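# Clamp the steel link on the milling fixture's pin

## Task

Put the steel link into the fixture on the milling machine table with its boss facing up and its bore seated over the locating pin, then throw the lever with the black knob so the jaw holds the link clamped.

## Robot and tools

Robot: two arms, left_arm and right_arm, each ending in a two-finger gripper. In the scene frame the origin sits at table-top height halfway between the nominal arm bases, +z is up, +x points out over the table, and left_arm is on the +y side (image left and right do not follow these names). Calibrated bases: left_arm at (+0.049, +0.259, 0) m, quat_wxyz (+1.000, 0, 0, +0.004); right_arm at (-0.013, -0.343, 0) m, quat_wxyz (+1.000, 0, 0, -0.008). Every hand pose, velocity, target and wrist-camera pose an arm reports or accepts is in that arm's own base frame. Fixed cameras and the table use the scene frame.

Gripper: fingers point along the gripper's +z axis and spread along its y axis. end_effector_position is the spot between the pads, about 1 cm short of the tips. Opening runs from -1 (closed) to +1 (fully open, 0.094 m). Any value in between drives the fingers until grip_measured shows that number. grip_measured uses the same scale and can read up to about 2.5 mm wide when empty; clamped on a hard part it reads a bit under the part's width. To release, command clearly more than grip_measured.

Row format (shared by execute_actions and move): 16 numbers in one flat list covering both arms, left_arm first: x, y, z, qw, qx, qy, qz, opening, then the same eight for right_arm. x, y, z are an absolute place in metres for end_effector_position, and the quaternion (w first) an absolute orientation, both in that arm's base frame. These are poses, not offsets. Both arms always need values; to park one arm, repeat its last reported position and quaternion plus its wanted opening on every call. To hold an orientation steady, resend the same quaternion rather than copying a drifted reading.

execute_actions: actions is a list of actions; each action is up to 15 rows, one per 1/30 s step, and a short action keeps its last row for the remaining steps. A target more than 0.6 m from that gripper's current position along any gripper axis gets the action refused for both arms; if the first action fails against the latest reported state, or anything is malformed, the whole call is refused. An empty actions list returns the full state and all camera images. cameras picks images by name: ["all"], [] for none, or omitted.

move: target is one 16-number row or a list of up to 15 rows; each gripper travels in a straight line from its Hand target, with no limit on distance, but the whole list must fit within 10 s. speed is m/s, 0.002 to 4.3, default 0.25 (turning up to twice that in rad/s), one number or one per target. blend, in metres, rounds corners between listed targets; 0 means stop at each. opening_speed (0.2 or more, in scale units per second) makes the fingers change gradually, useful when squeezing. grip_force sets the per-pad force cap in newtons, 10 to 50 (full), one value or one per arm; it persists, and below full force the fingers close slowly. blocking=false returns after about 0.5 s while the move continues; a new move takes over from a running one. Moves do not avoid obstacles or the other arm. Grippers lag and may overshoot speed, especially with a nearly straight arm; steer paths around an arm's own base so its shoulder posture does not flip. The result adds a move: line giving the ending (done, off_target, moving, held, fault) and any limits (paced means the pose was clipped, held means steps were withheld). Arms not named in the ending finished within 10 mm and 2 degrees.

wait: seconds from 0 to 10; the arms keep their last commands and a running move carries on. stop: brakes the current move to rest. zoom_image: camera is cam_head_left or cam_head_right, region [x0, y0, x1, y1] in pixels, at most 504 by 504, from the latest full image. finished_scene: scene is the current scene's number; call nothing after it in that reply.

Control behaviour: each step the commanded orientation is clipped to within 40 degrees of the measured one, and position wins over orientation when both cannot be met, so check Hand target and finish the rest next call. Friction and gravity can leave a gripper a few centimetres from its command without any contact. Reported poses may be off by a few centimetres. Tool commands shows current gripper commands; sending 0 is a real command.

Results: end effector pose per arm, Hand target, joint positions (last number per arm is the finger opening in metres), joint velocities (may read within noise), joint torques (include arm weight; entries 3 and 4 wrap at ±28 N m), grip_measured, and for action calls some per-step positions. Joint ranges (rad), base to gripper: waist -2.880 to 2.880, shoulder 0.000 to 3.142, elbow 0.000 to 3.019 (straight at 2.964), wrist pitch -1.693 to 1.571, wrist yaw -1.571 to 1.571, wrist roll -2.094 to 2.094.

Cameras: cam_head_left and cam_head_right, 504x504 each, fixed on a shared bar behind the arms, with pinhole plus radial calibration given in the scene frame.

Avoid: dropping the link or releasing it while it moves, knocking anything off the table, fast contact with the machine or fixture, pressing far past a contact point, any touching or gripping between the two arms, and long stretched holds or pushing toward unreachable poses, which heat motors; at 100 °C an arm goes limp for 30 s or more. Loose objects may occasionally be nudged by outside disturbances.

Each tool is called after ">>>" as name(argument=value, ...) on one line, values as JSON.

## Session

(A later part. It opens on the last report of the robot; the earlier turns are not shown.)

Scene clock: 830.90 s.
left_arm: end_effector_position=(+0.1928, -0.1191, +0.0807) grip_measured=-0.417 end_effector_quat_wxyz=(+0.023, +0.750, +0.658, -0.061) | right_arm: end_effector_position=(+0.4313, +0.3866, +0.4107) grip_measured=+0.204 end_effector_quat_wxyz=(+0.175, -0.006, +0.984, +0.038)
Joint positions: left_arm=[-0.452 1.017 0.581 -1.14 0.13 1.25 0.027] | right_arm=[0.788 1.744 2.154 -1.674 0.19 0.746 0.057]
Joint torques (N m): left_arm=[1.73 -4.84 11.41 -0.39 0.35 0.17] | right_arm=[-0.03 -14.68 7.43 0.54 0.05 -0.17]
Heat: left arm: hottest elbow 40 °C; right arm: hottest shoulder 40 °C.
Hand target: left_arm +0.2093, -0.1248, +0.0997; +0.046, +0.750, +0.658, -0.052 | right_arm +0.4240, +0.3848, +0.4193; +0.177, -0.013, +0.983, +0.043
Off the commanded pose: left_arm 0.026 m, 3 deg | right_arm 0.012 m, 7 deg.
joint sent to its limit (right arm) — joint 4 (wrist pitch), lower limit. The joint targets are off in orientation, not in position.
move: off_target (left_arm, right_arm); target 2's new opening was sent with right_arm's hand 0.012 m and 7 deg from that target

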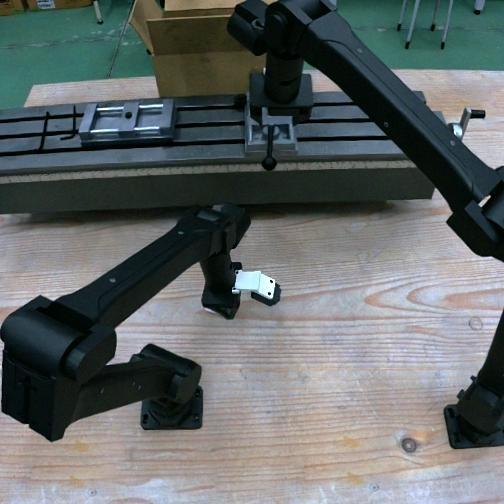

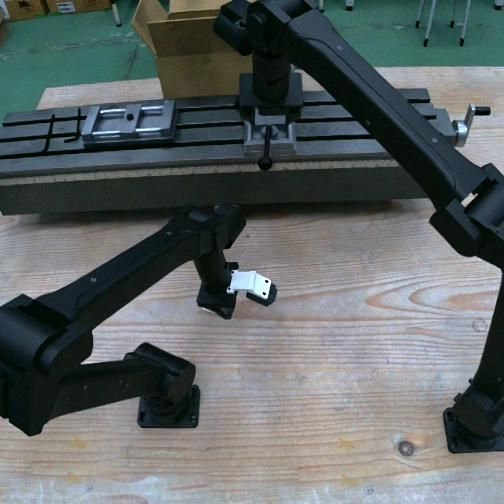

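>>> move(target=[0.2099, -0.125, 0.10, 0.046, 0.75, 0.6577, -0.0525, -0.7, 0.4354, 0.398, 0.312, 0.1305, -0.0079, 0.9914, 0.001, 0.2], speed=0.15, cameras=["all"])

>>> zoom_image(camera="cam_head_left", region=[220, 90, 320, 190])

>>> zoom_image(camera="cam_head_right", region=[220, 90, 320, 190])

Scene clock: 863.90 s.
left_arm: end_effector_position=(+0.1928, -0.1191, +0.0807) grip_measured=-0.417 end_effector_quat_wxyz=(+0.023, +0.750, +0.658, -0.061) | right_arm: end_effector_position=(+0.4363, +0.3924, +0.3091) grip_measured=+0.203 end_effector_quat_wxyz=(+0.126, -0.010, +0.992, -0.007)
Joint positions: left_arm=[-0.452 1.017 0.581 -1.14 0.13 1.25 0.027] | right_arm=[0.788 1.782 1.95 -1.567 0.186 0.753 0.057]
Joint torques (N m): left_arm=[1.67 -4.84 11.36 -0.38 0.35 0.18] | right_arm=[-0.26 -14.1 8.09 1.01 0.06 0.05]
Heat: left arm: hottest elbow 40 °C; right arm: hottest shoulder 39 °C.
Hand target: left_arm +0.2093, -0.1248, +0.0997; +0.046, +0.750, +0.658, -0.052 | right_arm +0.4354, +0.3979, +0.3120; +0.130, -0.008, +0.991, +0.001
Off the commanded pose: left_arm 0.026 m, 3 deg | right_arm 0.006 m, 1 deg.
move: off_target (left_arm)

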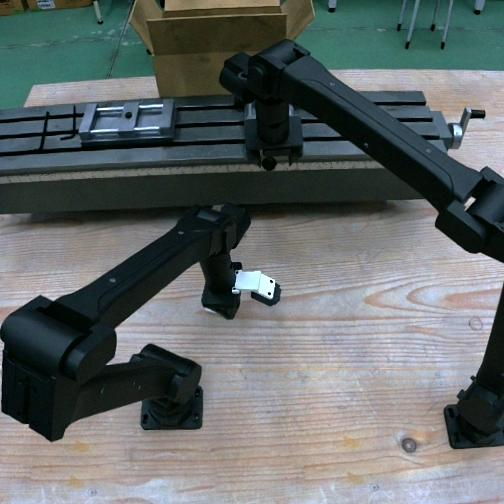

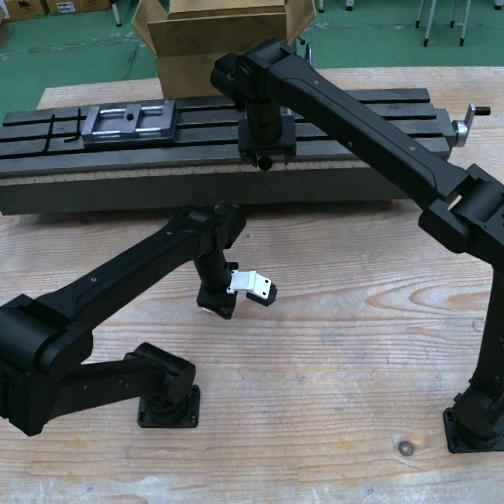

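Scaled by 5.040 from the camera's 504x504 image, which has a finer 720x720 frame.

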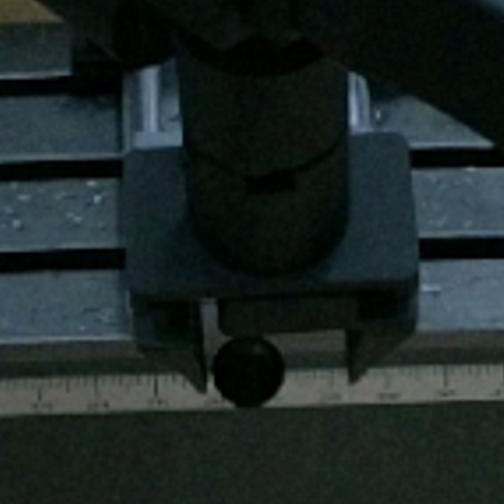

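Scaled by 5.040 from the camera's 504x504 image, which has a finer 720x720 frame.

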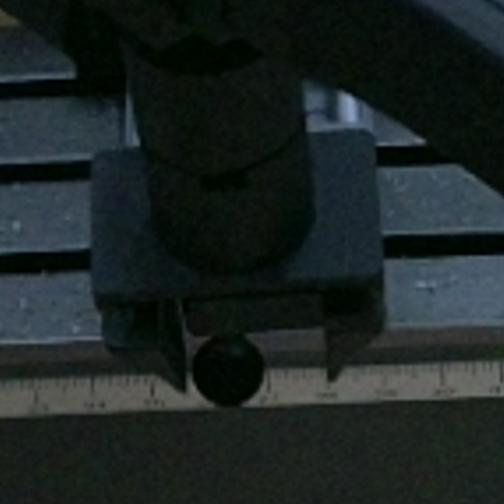

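>>> move(target=[[0.2099, -0.125, 0.10, 0.046, 0.75, 0.6577, -0.0525, -0.7, 0.436, 0.410, 0.312, 0.1045, 0, 0.9945, 0, 0.2],[0.2099, -0.125, 0.10, 0.046, 0.75, 0.6577, -0.0525, -0.7, 0.436, 0.410, 0.312, 0.1045, 0, 0.9945, 0, -0.15],[0.2099, -0.125, 0.10, 0.046, 0.75, 0.6577, -0.0525, -0.7, 0.441, 0.362, 0.313, 0.1036, -0.1298, 0.9860, 0.0136, -0.15],[0.2099, -0.125, 0.10, 0.046, 0.75, 0.6577, -0.0525, -0.7, 0.468, 0.317, 0.315, 0.0997, -0.299, 0.9485, 0.0314, -0.15],[0.2099, -0.125, 0.10, 0.046, 0.75, 0.6577, -0.0525, -0.7, 0.511, 0.290, 0.317, 0.0927, -0.4592, 0.8821, 0.0482, -0.15],[0.2099, -0.125, 0.10, 0.046, 0.75, 0.6577, -0.0525, -0.7, 0.570, 0.282, 0.320, 0.0829, -0.6054, 0.7890, 0.0636, -0.15]], speed=0.12, blend=[0,0,0.02,0.02,0.02,0], cameras=["all"])

>>> zoom_image(camera="cam_head_left", region=[235, 80, 355, 180])

>>> zoom_image(camera="cam_head_right", region=[235, 80, 355, 180])

Scene clock: 904.30 s.
left_arm: end_effector_position=(+0.1928, -0.1191, +0.0807) grip_measured=-0.417 end_effector_quat_wxyz=(+0.023, +0.750, +0.658, -0.061) | right_arm: end_effector_position=(+0.5497, +0.2955, +0.3092) grip_measured=-0.147 end_effector_quat_wxyz=(+0.083, -0.609, +0.785, +0.070)
Joint positions: left_arm=[-0.452 1.017 0.581 -1.14 0.13 1.25 0.027] | right_arm=[0.446 1.933 2.176 -1.679 -0.171 -0.861 0.04]
Joint torques (N m): left_arm=[1.79 -4.78 11.38 -0.39 0.35 0.17] | right_arm=[-2.84 -14.62 11.41 0.49 0.08 -0.25]
Heat: left arm: hottest elbow 40 °C; right arm: hottest shoulder 38 °C.
Hand target: left_arm +0.2093, -0.1248, +0.0997; +0.046, +0.750, +0.658, -0.052 | right_arm +0.5686, +0.2813, +0.3196; +0.100, -0.603, +0.789, +0.060
Off the commanded pose: left_arm 0.026 m, 3 deg | right_arm 0.027 m, 1 deg.
joint sent to its limit (right arm) — joint 4 (wrist pitch), lower limit. The joint targets still meet the commanded pose.
move: off_target (left_arm, right_arm); target 2's new opening was sent with right_arm's hand 0.022 m and 2 deg from that target

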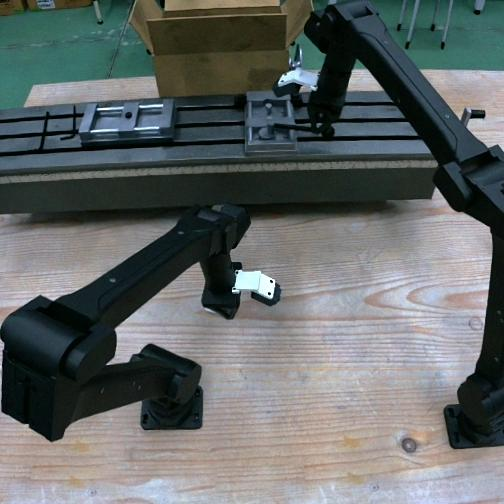

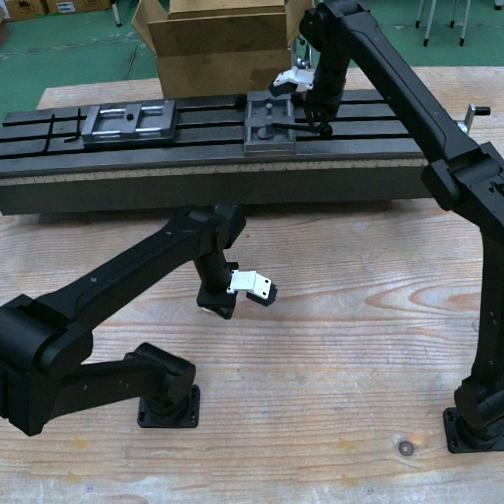

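Scaled by 4.200 from the camera's 504x504 image, which has a finer 720x720 frame.

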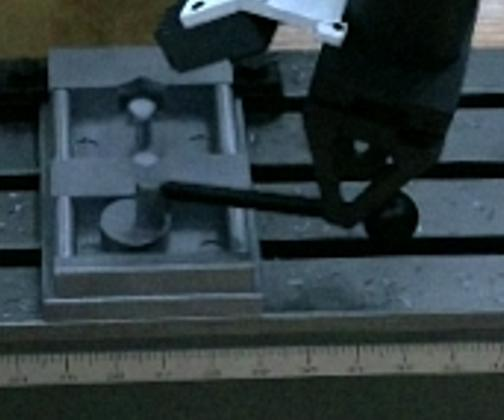

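Scaled by 4.200 from the camera's 504x504 image, which has a finer 720x720 frame.

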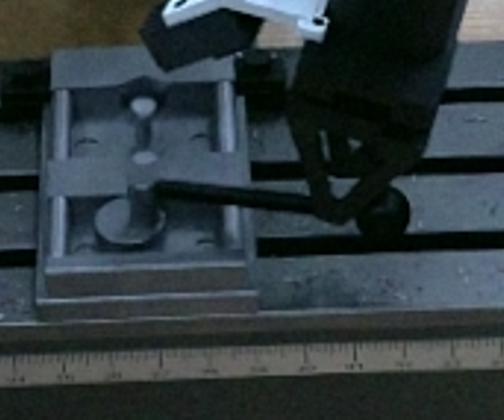

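>>> move(target=[[0.2099, -0.125, 0.10, 0.046, 0.75, 0.6577, -0.0525, -0.7, 0.600, 0.285, 0.320, 0.0829, -0.6054, 0.7890, 0.0636, -0.15],[0.2099, -0.125, 0.10, 0.046, 0.75, 0.6577, -0.0525, -0.7, 0.615, 0.290, 0.320, 0.0829, -0.6054, 0.7890, 0.0636, -0.15]], speed=0.12, blend=[0.01,0], cameras=["all"])

>>> zoom_image(camera="cam_head_left", region=[235, 80, 355, 180])

>>> zoom_image(camera="cam_head_right", region=[235, 80, 355, 180])

Scene clock: 917.57 s.
left_arm: end_effector_position=(+0.1928, -0.1191, +0.0807) grip_measured=-0.417 end_effector_quat_wxyz=(+0.023, +0.750, +0.658, -0.061) | right_arm: end_effector_position=(+0.5806, +0.2929, +0.3104) grip_measured=-0.147 end_effector_quat_wxyz=(+0.104, -0.623, +0.773, +0.064)
Joint positions: left_arm=[-0.452 1.017 0.581 -1.14 0.13 1.25 0.027] | right_arm=[0.421 1.999 2.278 -1.679 -0.176 -0.921 0.04]
Joint torques (N m): left_arm=[1.73 -4.84 11.4 -0.38 0.34 0.17] | right_arm=[-2.26 -12.16 16.13 0.47 0.13 0.35]
Heat: left arm: hottest elbow 40 °C; right arm: hottest elbow 40 °C.
Hand target: left_arm +0.2093, -0.1248, +0.0997; +0.046, +0.750, +0.658, -0.052 | right_arm +0.6114, +0.2879, +0.3188; +0.128, -0.600, +0.788, +0.054
Off the commanded pose: left_arm 0.026 m, 3 deg | right_arm 0.036 m, 4 deg.
joint sent to its limit (right arm) — joint 4 (wrist pitch), lower limit. The joint targets are off in position and orientation.
move: off_target (left_arm, right_arm); blend cut to 0.0079 m at target 1

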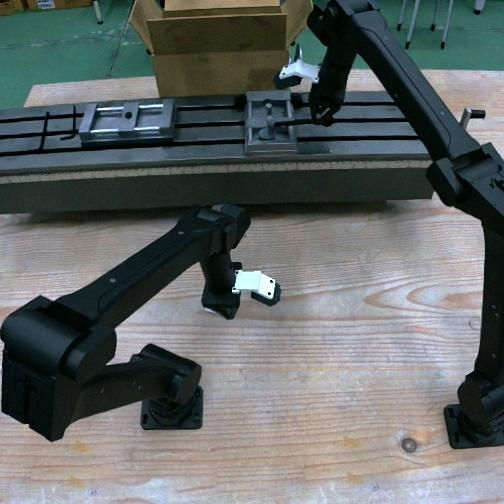

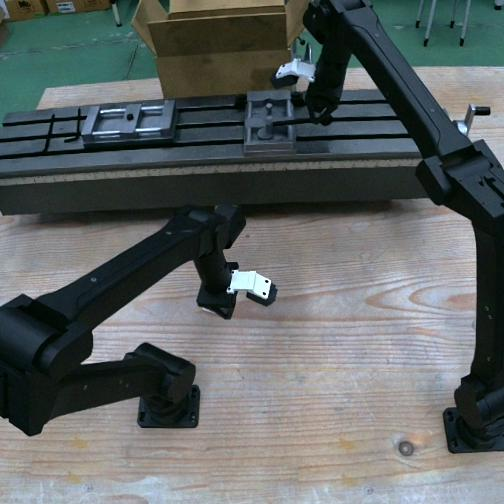

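Scaled by 4.200 from the camera's 504x504 image, which has a finer 720x720 frame.

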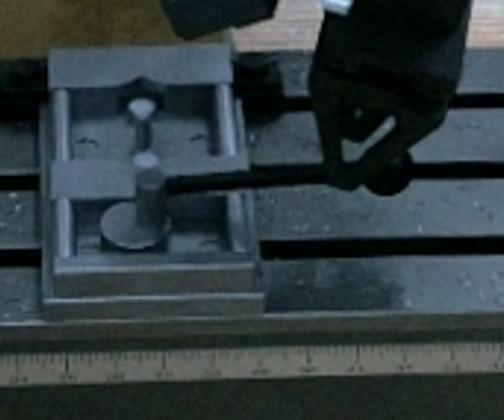

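Scaled by 4.200 from the camera's 504x504 image, which has a finer 720x720 frame.

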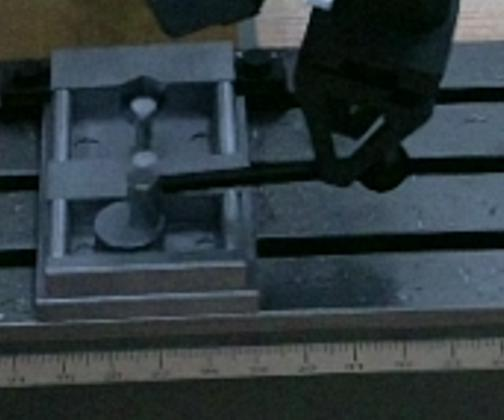

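>>> move(target=[[0.2099, -0.125, 0.10, 0.046, 0.75, 0.6577, -0.0525, -0.7, 0.585, 0.285, 0.43, 0.0997, -0.299, 0.9485, 0.0314, -0.15],[0.25, -0.15, 0.37, 0.0698, 0.40, 0.9138, 0, -0.7, 0.60, 0.05, 0.43, 0.1045, 0, 0.9945, 0, -0.15],[0.50, -0.20, 0.38, 0.0698, 0.004, 0.9976, 0, -0.7, 0.60, 0.05, 0.43, 0.1045, 0, 0.9945, 0, -0.15]], speed=0.2, blend=[0.03,0.05,0], cameras=["all"])

>>> zoom_image(camera="cam_head_left", region=[220, 30, 340, 150])

>>> zoom_image(camera="cam_head_right", region=[200, 30, 320, 150])

Scene clock: 1004.17 s.
left_arm: end_effector_position=(+0.4905, -0.2024, +0.3601) grip_measured=-0.417 end_effector_quat_wxyz=(+0.082, +0.016, +0.996, -0.007) | right_arm: end_effector_position=(+0.6052, +0.0570, +0.4190) grip_measured=-0.147 end_effector_quat_wxyz=(+0.176, -0.010, +0.984, +0.008)
Joint positions: left_arm=[-0.407 1.662 1.937 -1.688 -0.049 -0.372 0.027] | right_arm=[0.099 1.817 2.279 -1.679 0.015 0.076 0.04]
Joint torques (N m): left_arm=[1.79 -15.21 12.98 -0.01 -0.26 -0.01] | right_arm=[-1.32 -15.79 7.27 0.81 0.16 0.04]
Heat: left arm: hottest elbow 41 °C; right arm: hottest elbow 57 °C.
Hand target: left_arm +0.4990, -0.1996, +0.3792; +0.101, +0.005, +0.995, -0.013 | right_arm +0.5997, +0.0500, +0.4293; +0.184, -0.001, +0.983, +0.007
Off the commanded pose: left_arm 0.022 m, 2 deg | right_arm 0.014 m, 8 deg.
joint sent to its limit (left arm) — joint 4 (wrist pitch), lower limit. The joint targets are off in orientation, not in position.
joint sent to its limit (right arm) — joint 4 (wrist pitch), lower limit. The joint targets are off in orientation, not in position.
move: off_target (left_arm, right_arm)

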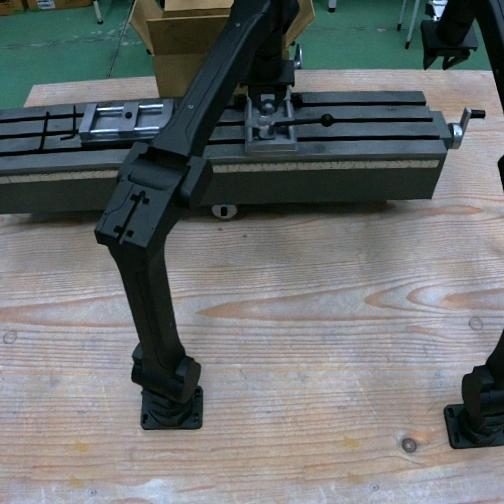

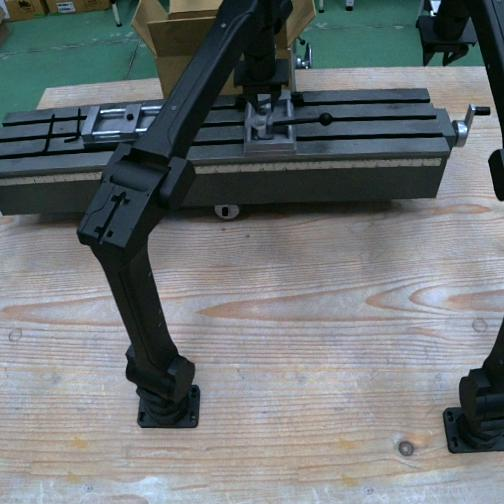

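Scaled by 4.200 from the camera's 504x504 image, which has a finer 720x720 frame.

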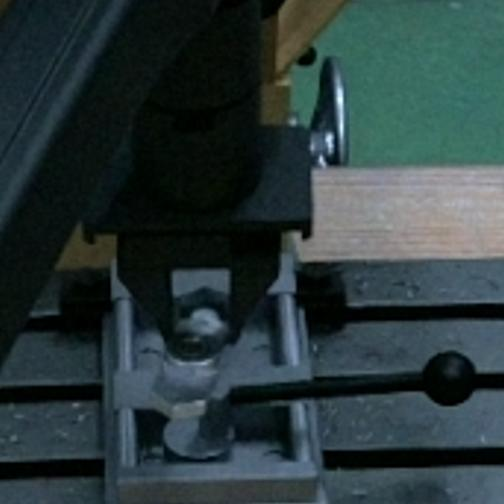

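Scaled by 4.200 from the camera's 504x504 image, which has a finer 720x720 frame.

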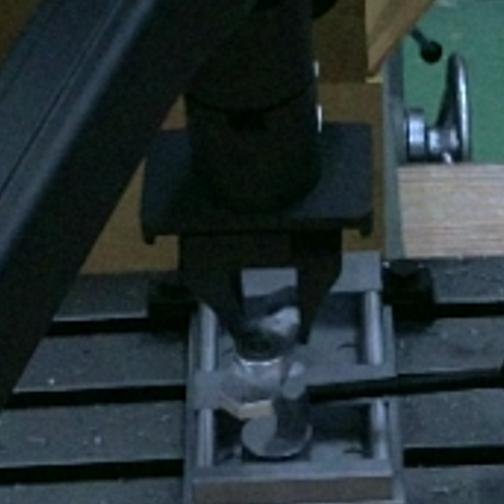

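>>> zoom_image(camera="cam_head_left", region=[240, 90, 300, 150])

>>> zoom_image(camera="cam_head_right", region=[235, 90, 295, 150])

Scaled by 8.400 from the camera's 504x504 image, which has a finer 720x720 frame.

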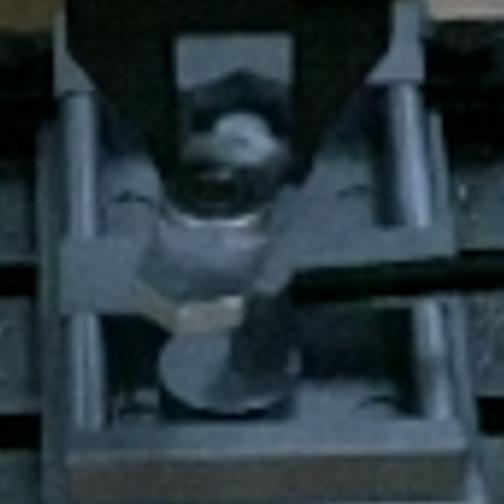

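Scaled by 8.400 from the camera's 504x504 image, which has a finer 720x720 frame.

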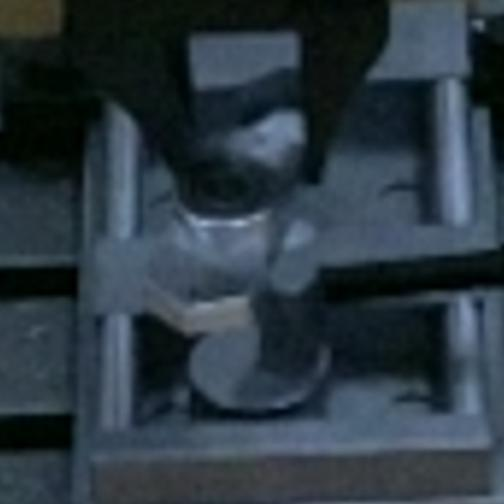

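>>> move(target=[[0.25, -0.15, 0.37, 0.0698, 0.40, 0.9138, 0, -0.7, 0.60, 0.05, 0.43, 0.1045, 0, 0.9945, 0, -0.15],[0.2099, -0.125, 0.10, 0.046, 0.75, 0.6577, -0.0525, -0.7, 0.60, 0.05, 0.43, 0.1045, 0, 0.9945, 0, -0.15],[0.2099, -0.125, 0.035, 0.046, 0.75, 0.6577, -0.0525, -0.7, 0.60, 0.05, 0.43, 0.1045, 0, 0.9945, 0, -0.15]], speed=0.25, blend=[0.05,0.02,0])

>>> move(target=[0.2099, -0.125, 0.020, 0.046, 0.75, 0.6577, -0.0525, -0.7, 0.60, 0.05, 0.43, 0.1045, 0, 0.9945, 0, -0.15], speed=0.04)

Scene clock: 1105.03 s.
left_arm: end_effector_position=(+0.2057, -0.1251, +0.0355) grip_measured=-0.417 end_effector_quat_wxyz=(+0.042, +0.750, +0.658, -0.052) | right_arm: end_effector_position=(+0.6052, +0.0570, +0.4190) grip_measured=-0.147 end_effector_quat_wxyz=(+0.176, -0.010, +0.984, +0.008)
Joint positions: left_arm=[-0.452 1.12 0.509 -0.924 0.129 1.248 0.027] | right_arm=[0.099 1.817 2.279 -1.679 0.015 0.076 0.04]
Joint torques (N m): left_arm=[1.79 -4.25 7.2 0.49 0.42 0.18] | right_arm=[-1.14 -15.68 7.31 0.88 0.16 0.04]
Heat: left arm: hottest elbow 43 °C; right arm: hottest elbow 40 °C.
Hand target: left_arm +0.2098, -0.1249, +0.0350; +0.046, +0.750, +0.658, -0.052 | right_arm +0.5997, +0.0500, +0.4292; +0.184, -0.001, +0.983, +0.007
Off the commanded pose: left_arm 0.004 m, 0 deg | right_arm 0.014 m, 8 deg.
joint sent to its limit (right arm) — joint 4 (wrist pitch), lower limit. The joint targets are off in orientation, not in position.
move: off_target (right_arm)

Scene clock: 1107.37 s.
left_arm: end_effector_position=(+0.2077, -0.1261, +0.0220) grip_measured=-0.417 end_effector_quat_wxyz=(+0.044, +0.750, +0.657, -0.051) | right_arm: end_effector_position=(+0.6052, +0.0570, +0.4190) grip_measured=-0.147 end_effector_quat_wxyz=(+0.176, -0.010, +0.984, +0.008)
Joint positions: left_arm=[-0.452 1.157 0.49 -0.863 0.129 1.249 0.027] | right_arm=[0.099 1.817 2.279 -1.679 0.015 0.076 0.04]
Joint torques (N m): left_arm=[1.85 -4.37 6.56 0.42 0.41 0.18] | right_arm=[-1.08 -15.68 7.34 0.8 0.16 0.03]
Heat: left arm: hottest elbow 42 °C; right arm: hottest elbow 40 °C.
Hand target: left_arm +0.2099, -0.1250, +0.0201; +0.046, +0.750, +0.658, -0.052 | right_arm +0.5997, +0.0500, +0.4292; +0.184, -0.001, +0.983, +0.007
Off the commanded pose: left_arm 0.003 m, 0 deg | right_arm 0.014 m, 8 deg.
joint sent to its limit (right arm) — joint 4 (wrist pitch), lower limit. The joint targets are off in orientation, not in position.
move: off_target (right_arm)

>>> move(target=[[0.2099, -0.125, 0.0165, 0.046, 0.75, 0.6577, -0.0525, -0.7, 0.60, 0.05, 0.43, 0.1045, 0, 0.9945, 0, -0.15],[0.2099, -0.125, 0.0165, 0.046, 0.75, 0.6577, -0.0525, 0.3, 0.60, 0.05, 0.43, 0.1045, 0, 0.9945, 0, -0.15],[0.2099, -0.125, 0.10, 0.046, 0.75, 0.6577, -0.0525, 0.3, 0.60, 0.05, 0.43, 0.1045, 0, 0.9945, 0, -0.15],[0.33, -0.10, 0.20, 0.046, 0.75, 0.6577, -0.0525, 0.3, 0.60, 0.05, 0.43, 0.1045, 0, 0.9945, 0, -0.15]], speed=[0.03, 0.05, 0.1, 0.2], opening_speed=1.0, cameras=["all"])

>>> zoom_image(camera="cam_head_left", region=[200, 280, 260, 340])

>>> zoom_image(camera="cam_head_right", region=[200, 280, 260, 340])

Scene clock: 1132.40 s.
left_arm: end_effector_position=(+0.3154, -0.0991, +0.1861) grip_measured=+0.298 end_effector_quat_wxyz=(+0.034, +0.749, +0.659, -0.058) | right_arm: end_effector_position=(+0.6052, +0.0570, +0.4190) grip_measured=-0.147 end_effector_quat_wxyz=(+0.176, -0.010, +0.984, +0.008)
Joint positions: left_arm=[-0.232 1.228 1.024 -1.378 0.135 1.468 0.061] | right_arm=[0.099 1.817 2.279 -1.679 0.015 0.076 0.04]
Joint torques (N m): left_arm=[1.61 -7.24 12.01 -0.38 0.43 0.18] | right_arm=[-1.32 -15.62 7.28 0.87 0.16 0.02]
Heat: left arm: hottest elbow 40 °C; right arm: hottest elbow 39 °C.
Hand target: left_arm +0.3294, -0.0999, +0.2000; +0.046, +0.750, +0.658, -0.052 | right_arm +0.5997, +0.0500, +0.4292; +0.184, -0.001, +0.983, +0.007
Off the commanded pose: left_arm 0.020 m, 2 deg | right_arm 0.014 m, 8 deg.
joint sent to its limit (right arm) — joint 4 (wrist pitch), lower limit. The joint targets are off in orientation, not in position.
move: off_target (left_arm, right_arm)

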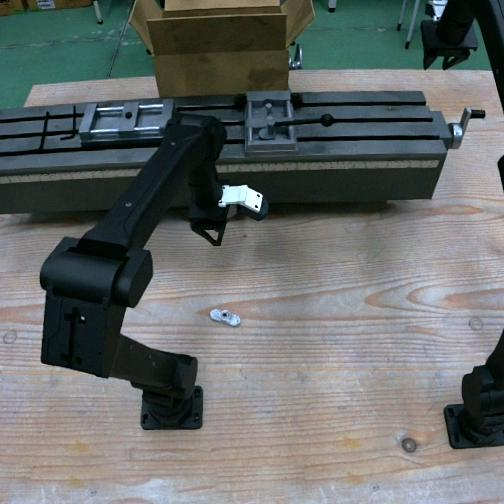

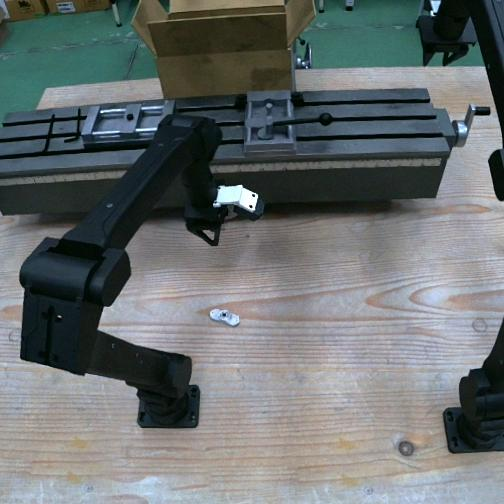

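Scaled by 8.400 from the camera's 504x504 image, which has a finer 720x720 frame.

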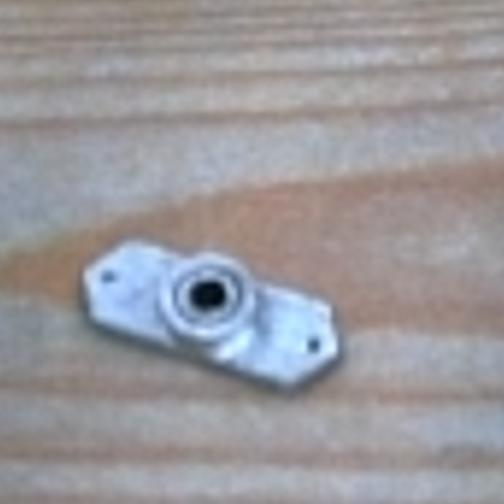

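Scaled by 8.400 from the camera's 504x504 image, which has a finer 720x720 frame.

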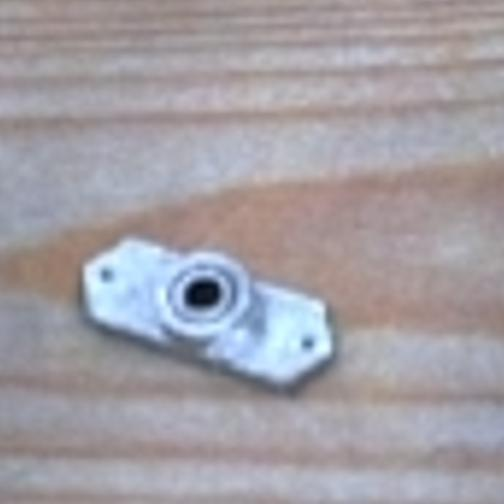

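>>> move(target=[[0.2165, -0.107, 0.09, 0.0396, 0.8216, 0.5658, -0.0575, 0.4, 0.60, 0.05, 0.43, 0.1045, 0, 0.9945, 0, -0.15],[0.2165, -0.107, 0.04, 0.0396, 0.8216, 0.5658, -0.0575, 0.4, 0.60, 0.05, 0.43, 0.1045, 0, 0.9945, 0, -0.15]], speed=0.2, cameras=["all"])

>>> zoom_image(camera="cam_head_left", region=[190, 260, 270, 340])

>>> zoom_image(camera="cam_head_right", region=[190, 260, 270, 340])

Scene clock: 1199.33 s.
left_arm: end_effector_position=(+0.2176, -0.1040, +0.0433) grip_measured=+0.398 end_effector_quat_wxyz=(+0.040, +0.816, +0.574, -0.055) | right_arm: end_effector_position=(+0.6052, +0.0570, +0.4190) grip_measured=-0.147 end_effector_quat_wxyz=(+0.176, -0.010, +0.984, +0.008)
Joint positions: left_arm=[-0.346 1.131 0.541 -0.979 0.137 1.57 0.066] | right_arm=[0.099 1.817 2.279 -1.679 0.015 0.076 0.04]
Joint torques (N m): left_arm=[0.26 -4.13 6.72 0.32 0.38 0.17] | right_arm=[-1.26 -15.5 7.28 0.77 0.16 0.01]
Heat: left arm: hottest elbow 40 °C; right arm: hottest shoulder 38 °C.
Hand target: left_arm +0.2164, -0.1069, +0.0401; +0.040, +0.821, +0.566, -0.058 | right_arm +0.5997, +0.0500, +0.4292; +0.184, -0.001, +0.983, +0.007
Off the commanded pose: left_arm 0.005 m, 1 deg | right_arm 0.014 m, 8 deg.
joint sent to its limit (right arm) — joint 4 (wrist pitch), lower limit. The joint targets are off in orientation, not in position.
move: off_target (right_arm)

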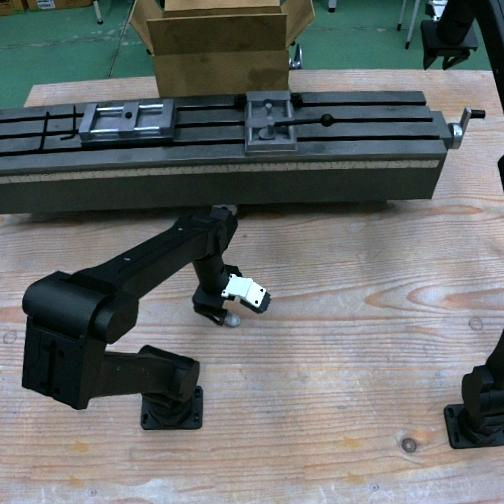

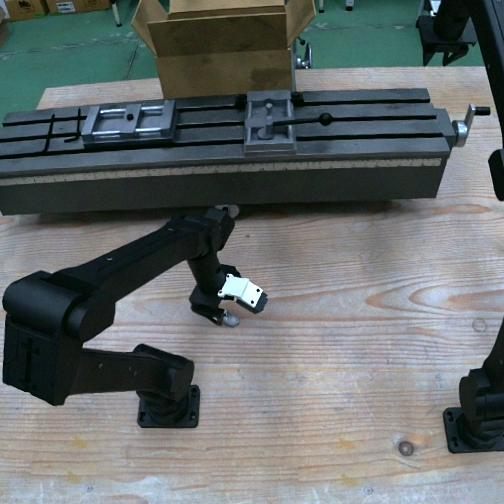

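Scaled by 6.300 from the camera's 504x504 image, which has a finer 720x720 frame.

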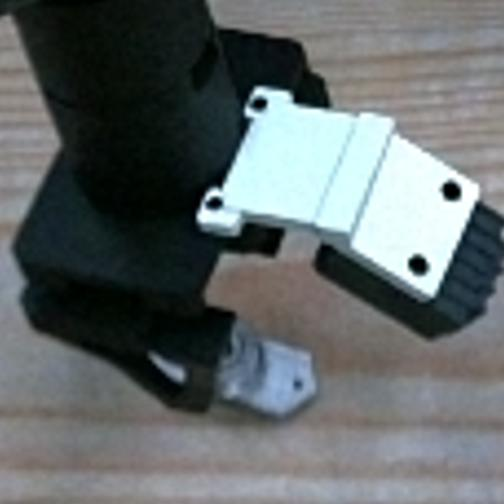

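Scaled by 6.300 from the camera's 504x504 image, which has a finer 720x720 frame.

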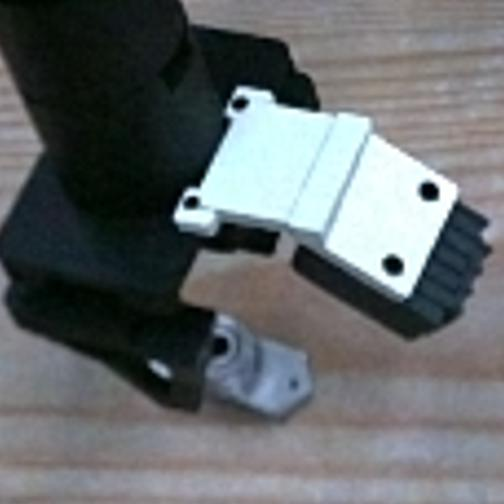

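>>> move(target=[[0.2165, -0.109, 0.0185, 0.0396, 0.8216, 0.5658, -0.0575, 0.4, 0.60, 0.05, 0.43, 0.1045, 0, 0.9945, 0, -0.15],[0.2165, -0.109, 0.0185, 0.0396, 0.8216, 0.5658, -0.0575, -0.7, 0.60, 0.05, 0.43, 0.1045, 0, 0.9945, 0, -0.15],[0.2165, -0.109, 0.10, 0.0396, 0.8216, 0.5658, -0.0575, -0.7, 0.60, 0.05, 0.43, 0.1045, 0, 0.9945, 0, -0.15]], speed=0.1, opening_speed=1.0)

>>> move(target=[[0.25, -0.15, 0.37, 0.0698, 0.40, 0.9138, 0, -0.7, 0.60, 0.05, 0.43, 0.1045, 0, 0.9945, 0, -0.15],[0.52, -0.21, 0.39, 0.0698, 0.004, 0.9976, 0, -0.7, 0.60, 0.05, 0.43, 0.1045, 0, 0.9945, 0, -0.15]], speed=0.25, blend=[0.05,0], cameras=["all"])

>>> zoom_image(camera="cam_head_left", region=[230, 80, 300, 150])

>>> zoom_image(camera="cam_head_right", region=[230, 80, 300, 150])

Scene clock: 1226.93 s.
left_arm: end_effector_position=(+0.2010, -0.0999, +0.0809) grip_measured=-0.438 end_effector_quat_wxyz=(+0.019, +0.817, +0.572, -0.070) | right_arm: end_effector_position=(+0.6052, +0.0570, +0.4190) grip_measured=-0.147 end_effector_quat_wxyz=(+0.176, -0.010, +0.984, +0.008)
Joint positions: left_arm=[-0.354 1.046 0.598 -1.172 0.137 1.57 0.026] | right_arm=[0.099 1.817 2.279 -1.679 0.015 0.076 0.04]
Joint torques (N m): left_arm=[0.38 -5.13 11.29 -0.46 0.4 0.1] | right_arm=[-1.32 -15.62 7.32 0.79 0.16 0.02]
Heat: left arm: hottest elbow 38 °C; right arm: hottest shoulder 38 °C.
Hand target: left_arm +0.2159, -0.1088, +0.0997; +0.040, +0.822, +0.566, -0.058 | right_arm +0.5997, +0.0500, +0.4292; +0.184, -0.001, +0.983, +0.007
Off the commanded pose: left_arm 0.026 m, 3 deg | right_arm 0.014 m, 8 deg.
joint sent to its limit (right arm) — joint 4 (wrist pitch), lower limit. The joint targets are off in orientation, not in position.
move: off_target (left_arm, right_arm)

Scene clock: 1231.73 s.
left_arm: end_effector_position=(+0.5110, -0.2129, +0.3695) grip_measured=-0.438 end_effector_quat_wxyz=(+0.099, +0.016, +0.995, -0.014) | right_arm: end_effector_position=(+0.6052, +0.0570, +0.4190) grip_measured=-0.147 end_effector_quat_wxyz=(+0.176, -0.010, +0.984, +0.008)
Joint positions: left_arm=[-0.41 1.712 2.023 -1.689 -0.05 -0.372 0.026] | right_arm=[0.099 1.817 2.279 -1.679 0.015 0.076 0.04]
Joint torques (N m): left_arm=[1.61 -16.03 12.97 0.05 -0.25 0] | right_arm=[-1.08 -15.44 7.3 0.83 0.17 0.01]
Heat: left arm: hottest elbow 39 °C; right arm: hottest shoulder 38 °C.
Hand target: left_arm +0.5189, -0.2095, +0.3891; +0.119, +0.006, +0.993, -0.020 | right_arm +0.5997, +0.0500, +0.4292; +0.184, -0.001, +0.983, +0.007
Off the commanded pose: left_arm 0.023 m, 4 deg | right_arm 0.014 m, 8 deg.
joint sent to its limit (left arm) — joint 4 (wrist pitch), lower limit. The joint targets are off in orientation, not in position.
joint sent to its limit (right arm) — joint 4 (wrist pitch), lower limit. The joint targets are off in orientation, not in position.
move: off_target (left_arm, right_arm)

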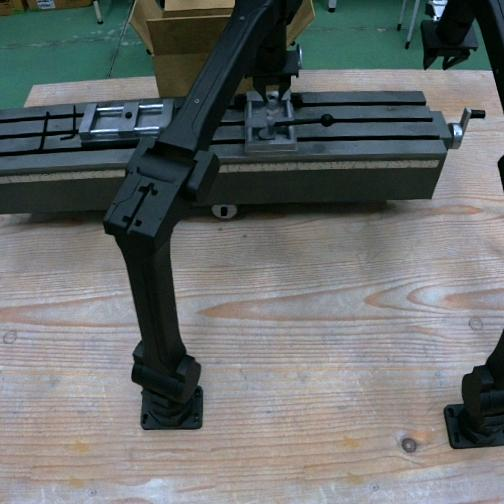

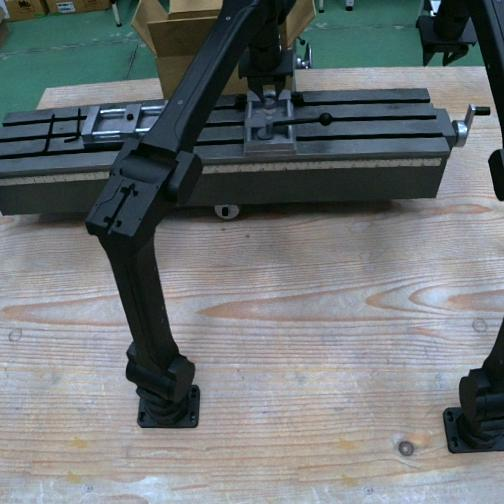

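Scaled by 7.200 from the camera's 504x504 image, which has a finer 720x720 frame.

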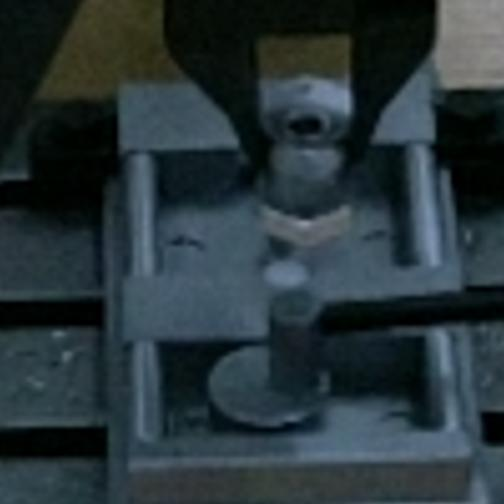

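Scaled by 7.200 from the camera's 504x504 image, which has a finer 720x720 frame.

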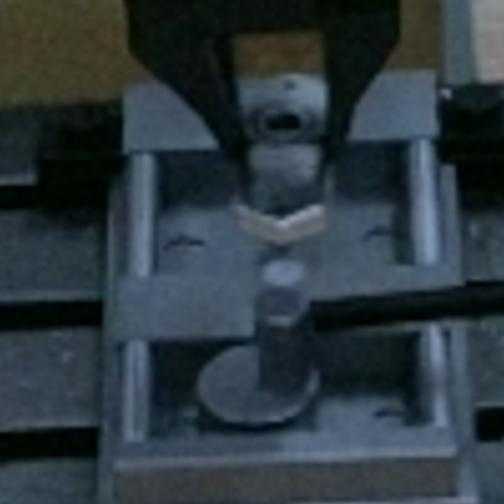

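>>> move(target=[0.5914, -0.2073, 0.345, 0.0698, 0.004, 0.9976, 0, -0.7, 0.60, 0.05, 0.43, 0.1045, 0, 0.9945, 0, -0.15], speed=0.1, cameras=["all"])

>>> zoom_image(camera="cam_head_left", region=[240, 70, 300, 130])

>>> zoom_image(camera="cam_head_right", region=[240, 70, 300, 130])

Scene clock: 1266.40 s.
left_arm: end_effector_position=(+0.5819, -0.2097, +0.3262) grip_measured=-0.438 end_effector_quat_wxyz=(+0.085, +0.005, +0.996, -0.004) | right_arm: end_effector_position=(+0.6052, +0.0570, +0.4190) grip_measured=-0.147 end_effector_quat_wxyz=(+0.176, -0.010, +0.984, +0.008)
Joint positions: left_arm=[-0.359 1.909 2.189 -1.689 -0.05 -0.345 0.026] | right_arm=[0.099 1.817 2.279 -1.679 0.015 0.076 0.04]
Joint torques (N m): left_arm=[1.96 -18.9 13.01 0.03 0.03 0.17] | right_arm=[-1.2 -15.74 7.32 0.85 0.16 0.03]
Heat: left arm: hottest elbow 42 °C; right arm: hottest shoulder 38 °C.
Hand target: left_arm +0.5903, -0.2069, +0.3443; +0.103, +0.005, +0.995, -0.012 | right_arm +0.5997, +0.0500, +0.4292; +0.184, -0.001, +0.983, +0.007
Off the commanded pose: left_arm 0.021 m, 2 deg | right_arm 0.014 m, 8 deg.
joint sent to its limit (left arm) — joint 4 (wrist pitch), lower limit. The joint targets are off in orientation, not in position.
joint sent to its limit (right arm) — joint 4 (wrist pitch), lower limit. The joint targets are off in orientation, not in position.
move: off_target (left_arm, right_arm)

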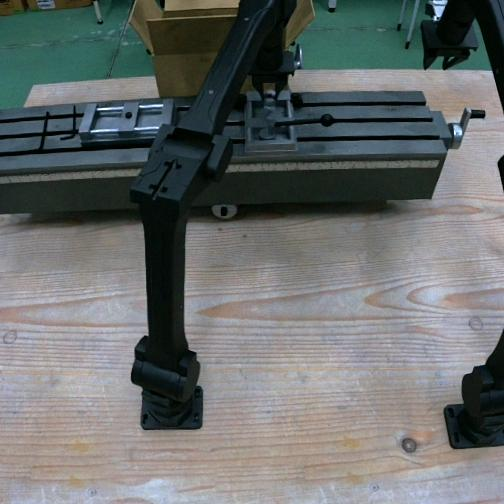

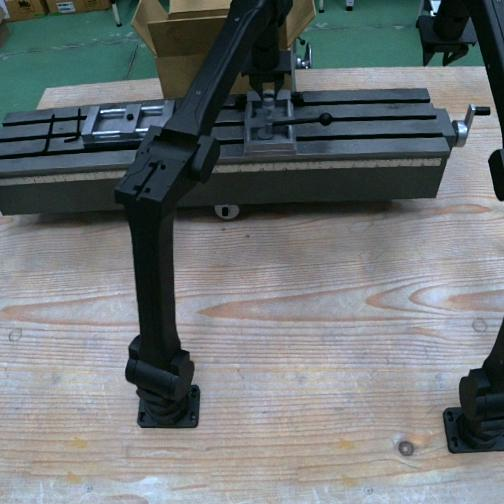

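Scaled by 8.400 from the camera's 504x504 image, which has a finer 720x720 frame.

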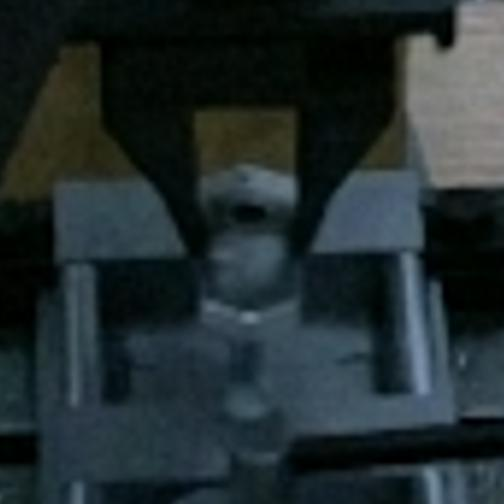

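Scaled by 8.400 from the camera's 504x504 image, which has a finer 720x720 frame.

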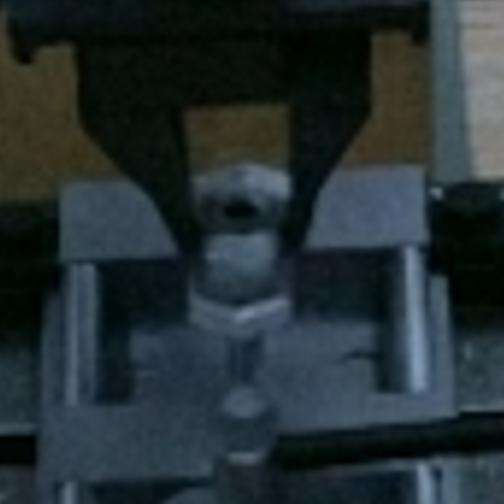

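>>> move(target=[0.5914, -0.2070, 0.329, 0.0698, 0.004, 0.9976, 0, -0.7, 0.60, 0.05, 0.43, 0.1045, 0, 0.9945, 0, -0.15], speed=0.05, cameras=["all"])

>>> zoom_image(camera="cam_head_left", region=[240, 70, 300, 130])

>>> zoom_image(camera="cam_head_right", region=[240, 70, 300, 130])

Scene clock: 1292.53 s.
left_arm: end_effector_position=(+0.5834, -0.2103, +0.3215) grip_measured=-0.438 end_effector_quat_wxyz=(+0.081, +0.005, +0.997, -0.003) | right_arm: end_effector_position=(+0.6052, +0.0570, +0.4190) grip_measured=-0.147 end_effector_quat_wxyz=(+0.176, -0.010, +0.984, +0.008)
Joint positions: left_arm=[-0.359 1.917 2.189 -1.689 -0.05 -0.345 0.026] | right_arm=[0.099 1.817 2.279 -1.679 0.015 0.076 0.04]
Joint torques (N m): left_arm=[1.79 -18.49 11.59 -0.02 0.04 0.16] | right_arm=[-1.2 -15.74 7.32 0.84 0.15 0.04]
Heat: left arm: hottest elbow 44 °C; right arm: hottest shoulder 38 °C.
Hand target: left_arm +0.5909, -0.2068, +0.3285; +0.088, +0.004, +0.996, -0.006 | right_arm +0.5997, +0.0500, +0.4292; +0.184, -0.001, +0.983, +0.007
Off the commanded pose: left_arm 0.011 m, 1 deg | right_arm 0.014 m, 8 deg.
joint sent to its limit (left arm) — joint 4 (wrist pitch), lower limit. The joint targets still meet the commanded pose.
joint sent to its limit (right arm) — joint 4 (wrist pitch), lower limit. The joint targets are off in orientation, not in position.
move: off_target (left_arm, right_arm)

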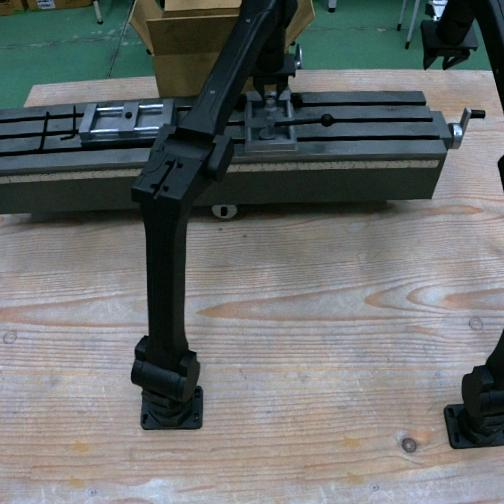

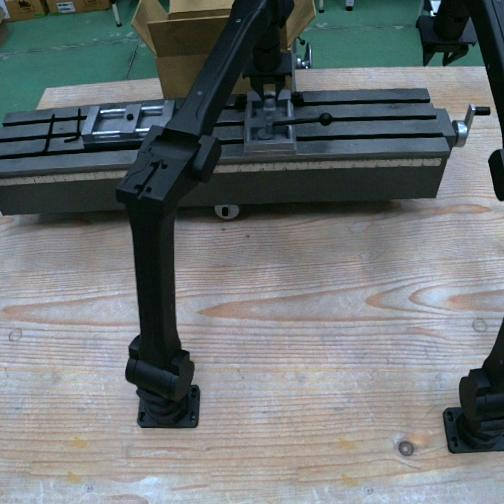

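Scaled by 8.400 from the camera's 504x504 image, which has a finer 720x720 frame.

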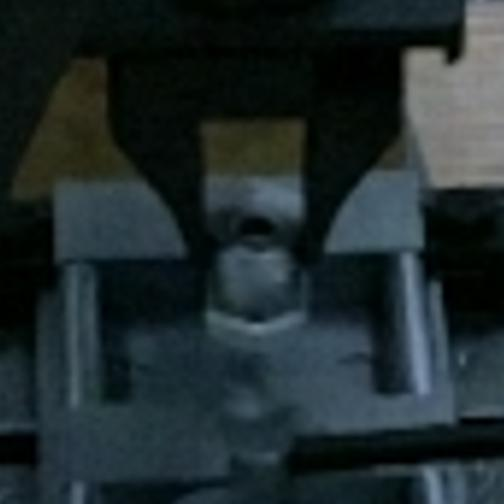

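Scaled by 8.400 from the camera's 504x504 image, which has a finer 720x720 frame.

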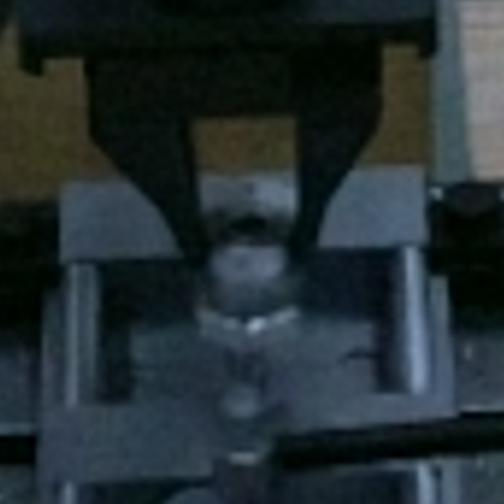

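>>> zoom_image(camera="cam_head_left", region=[255, 85, 285, 125])

>>> zoom_image(camera="cam_head_right", region=[255, 85, 285, 125])

Scaled by 12.600 from the camera's 504x504 image, which has a finer 720x720 frame.

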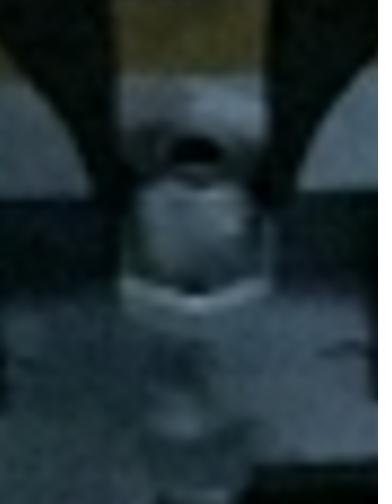

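Scaled by 12.600 from the camera's 504x504 image, which has a finer 720x720 frame.

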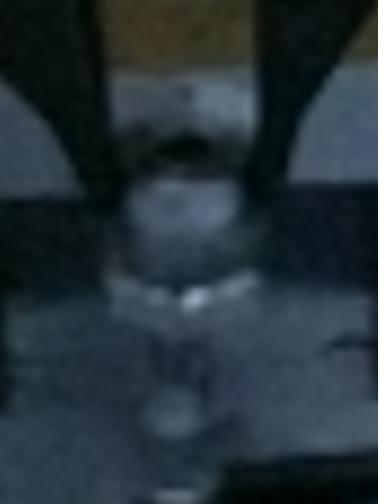

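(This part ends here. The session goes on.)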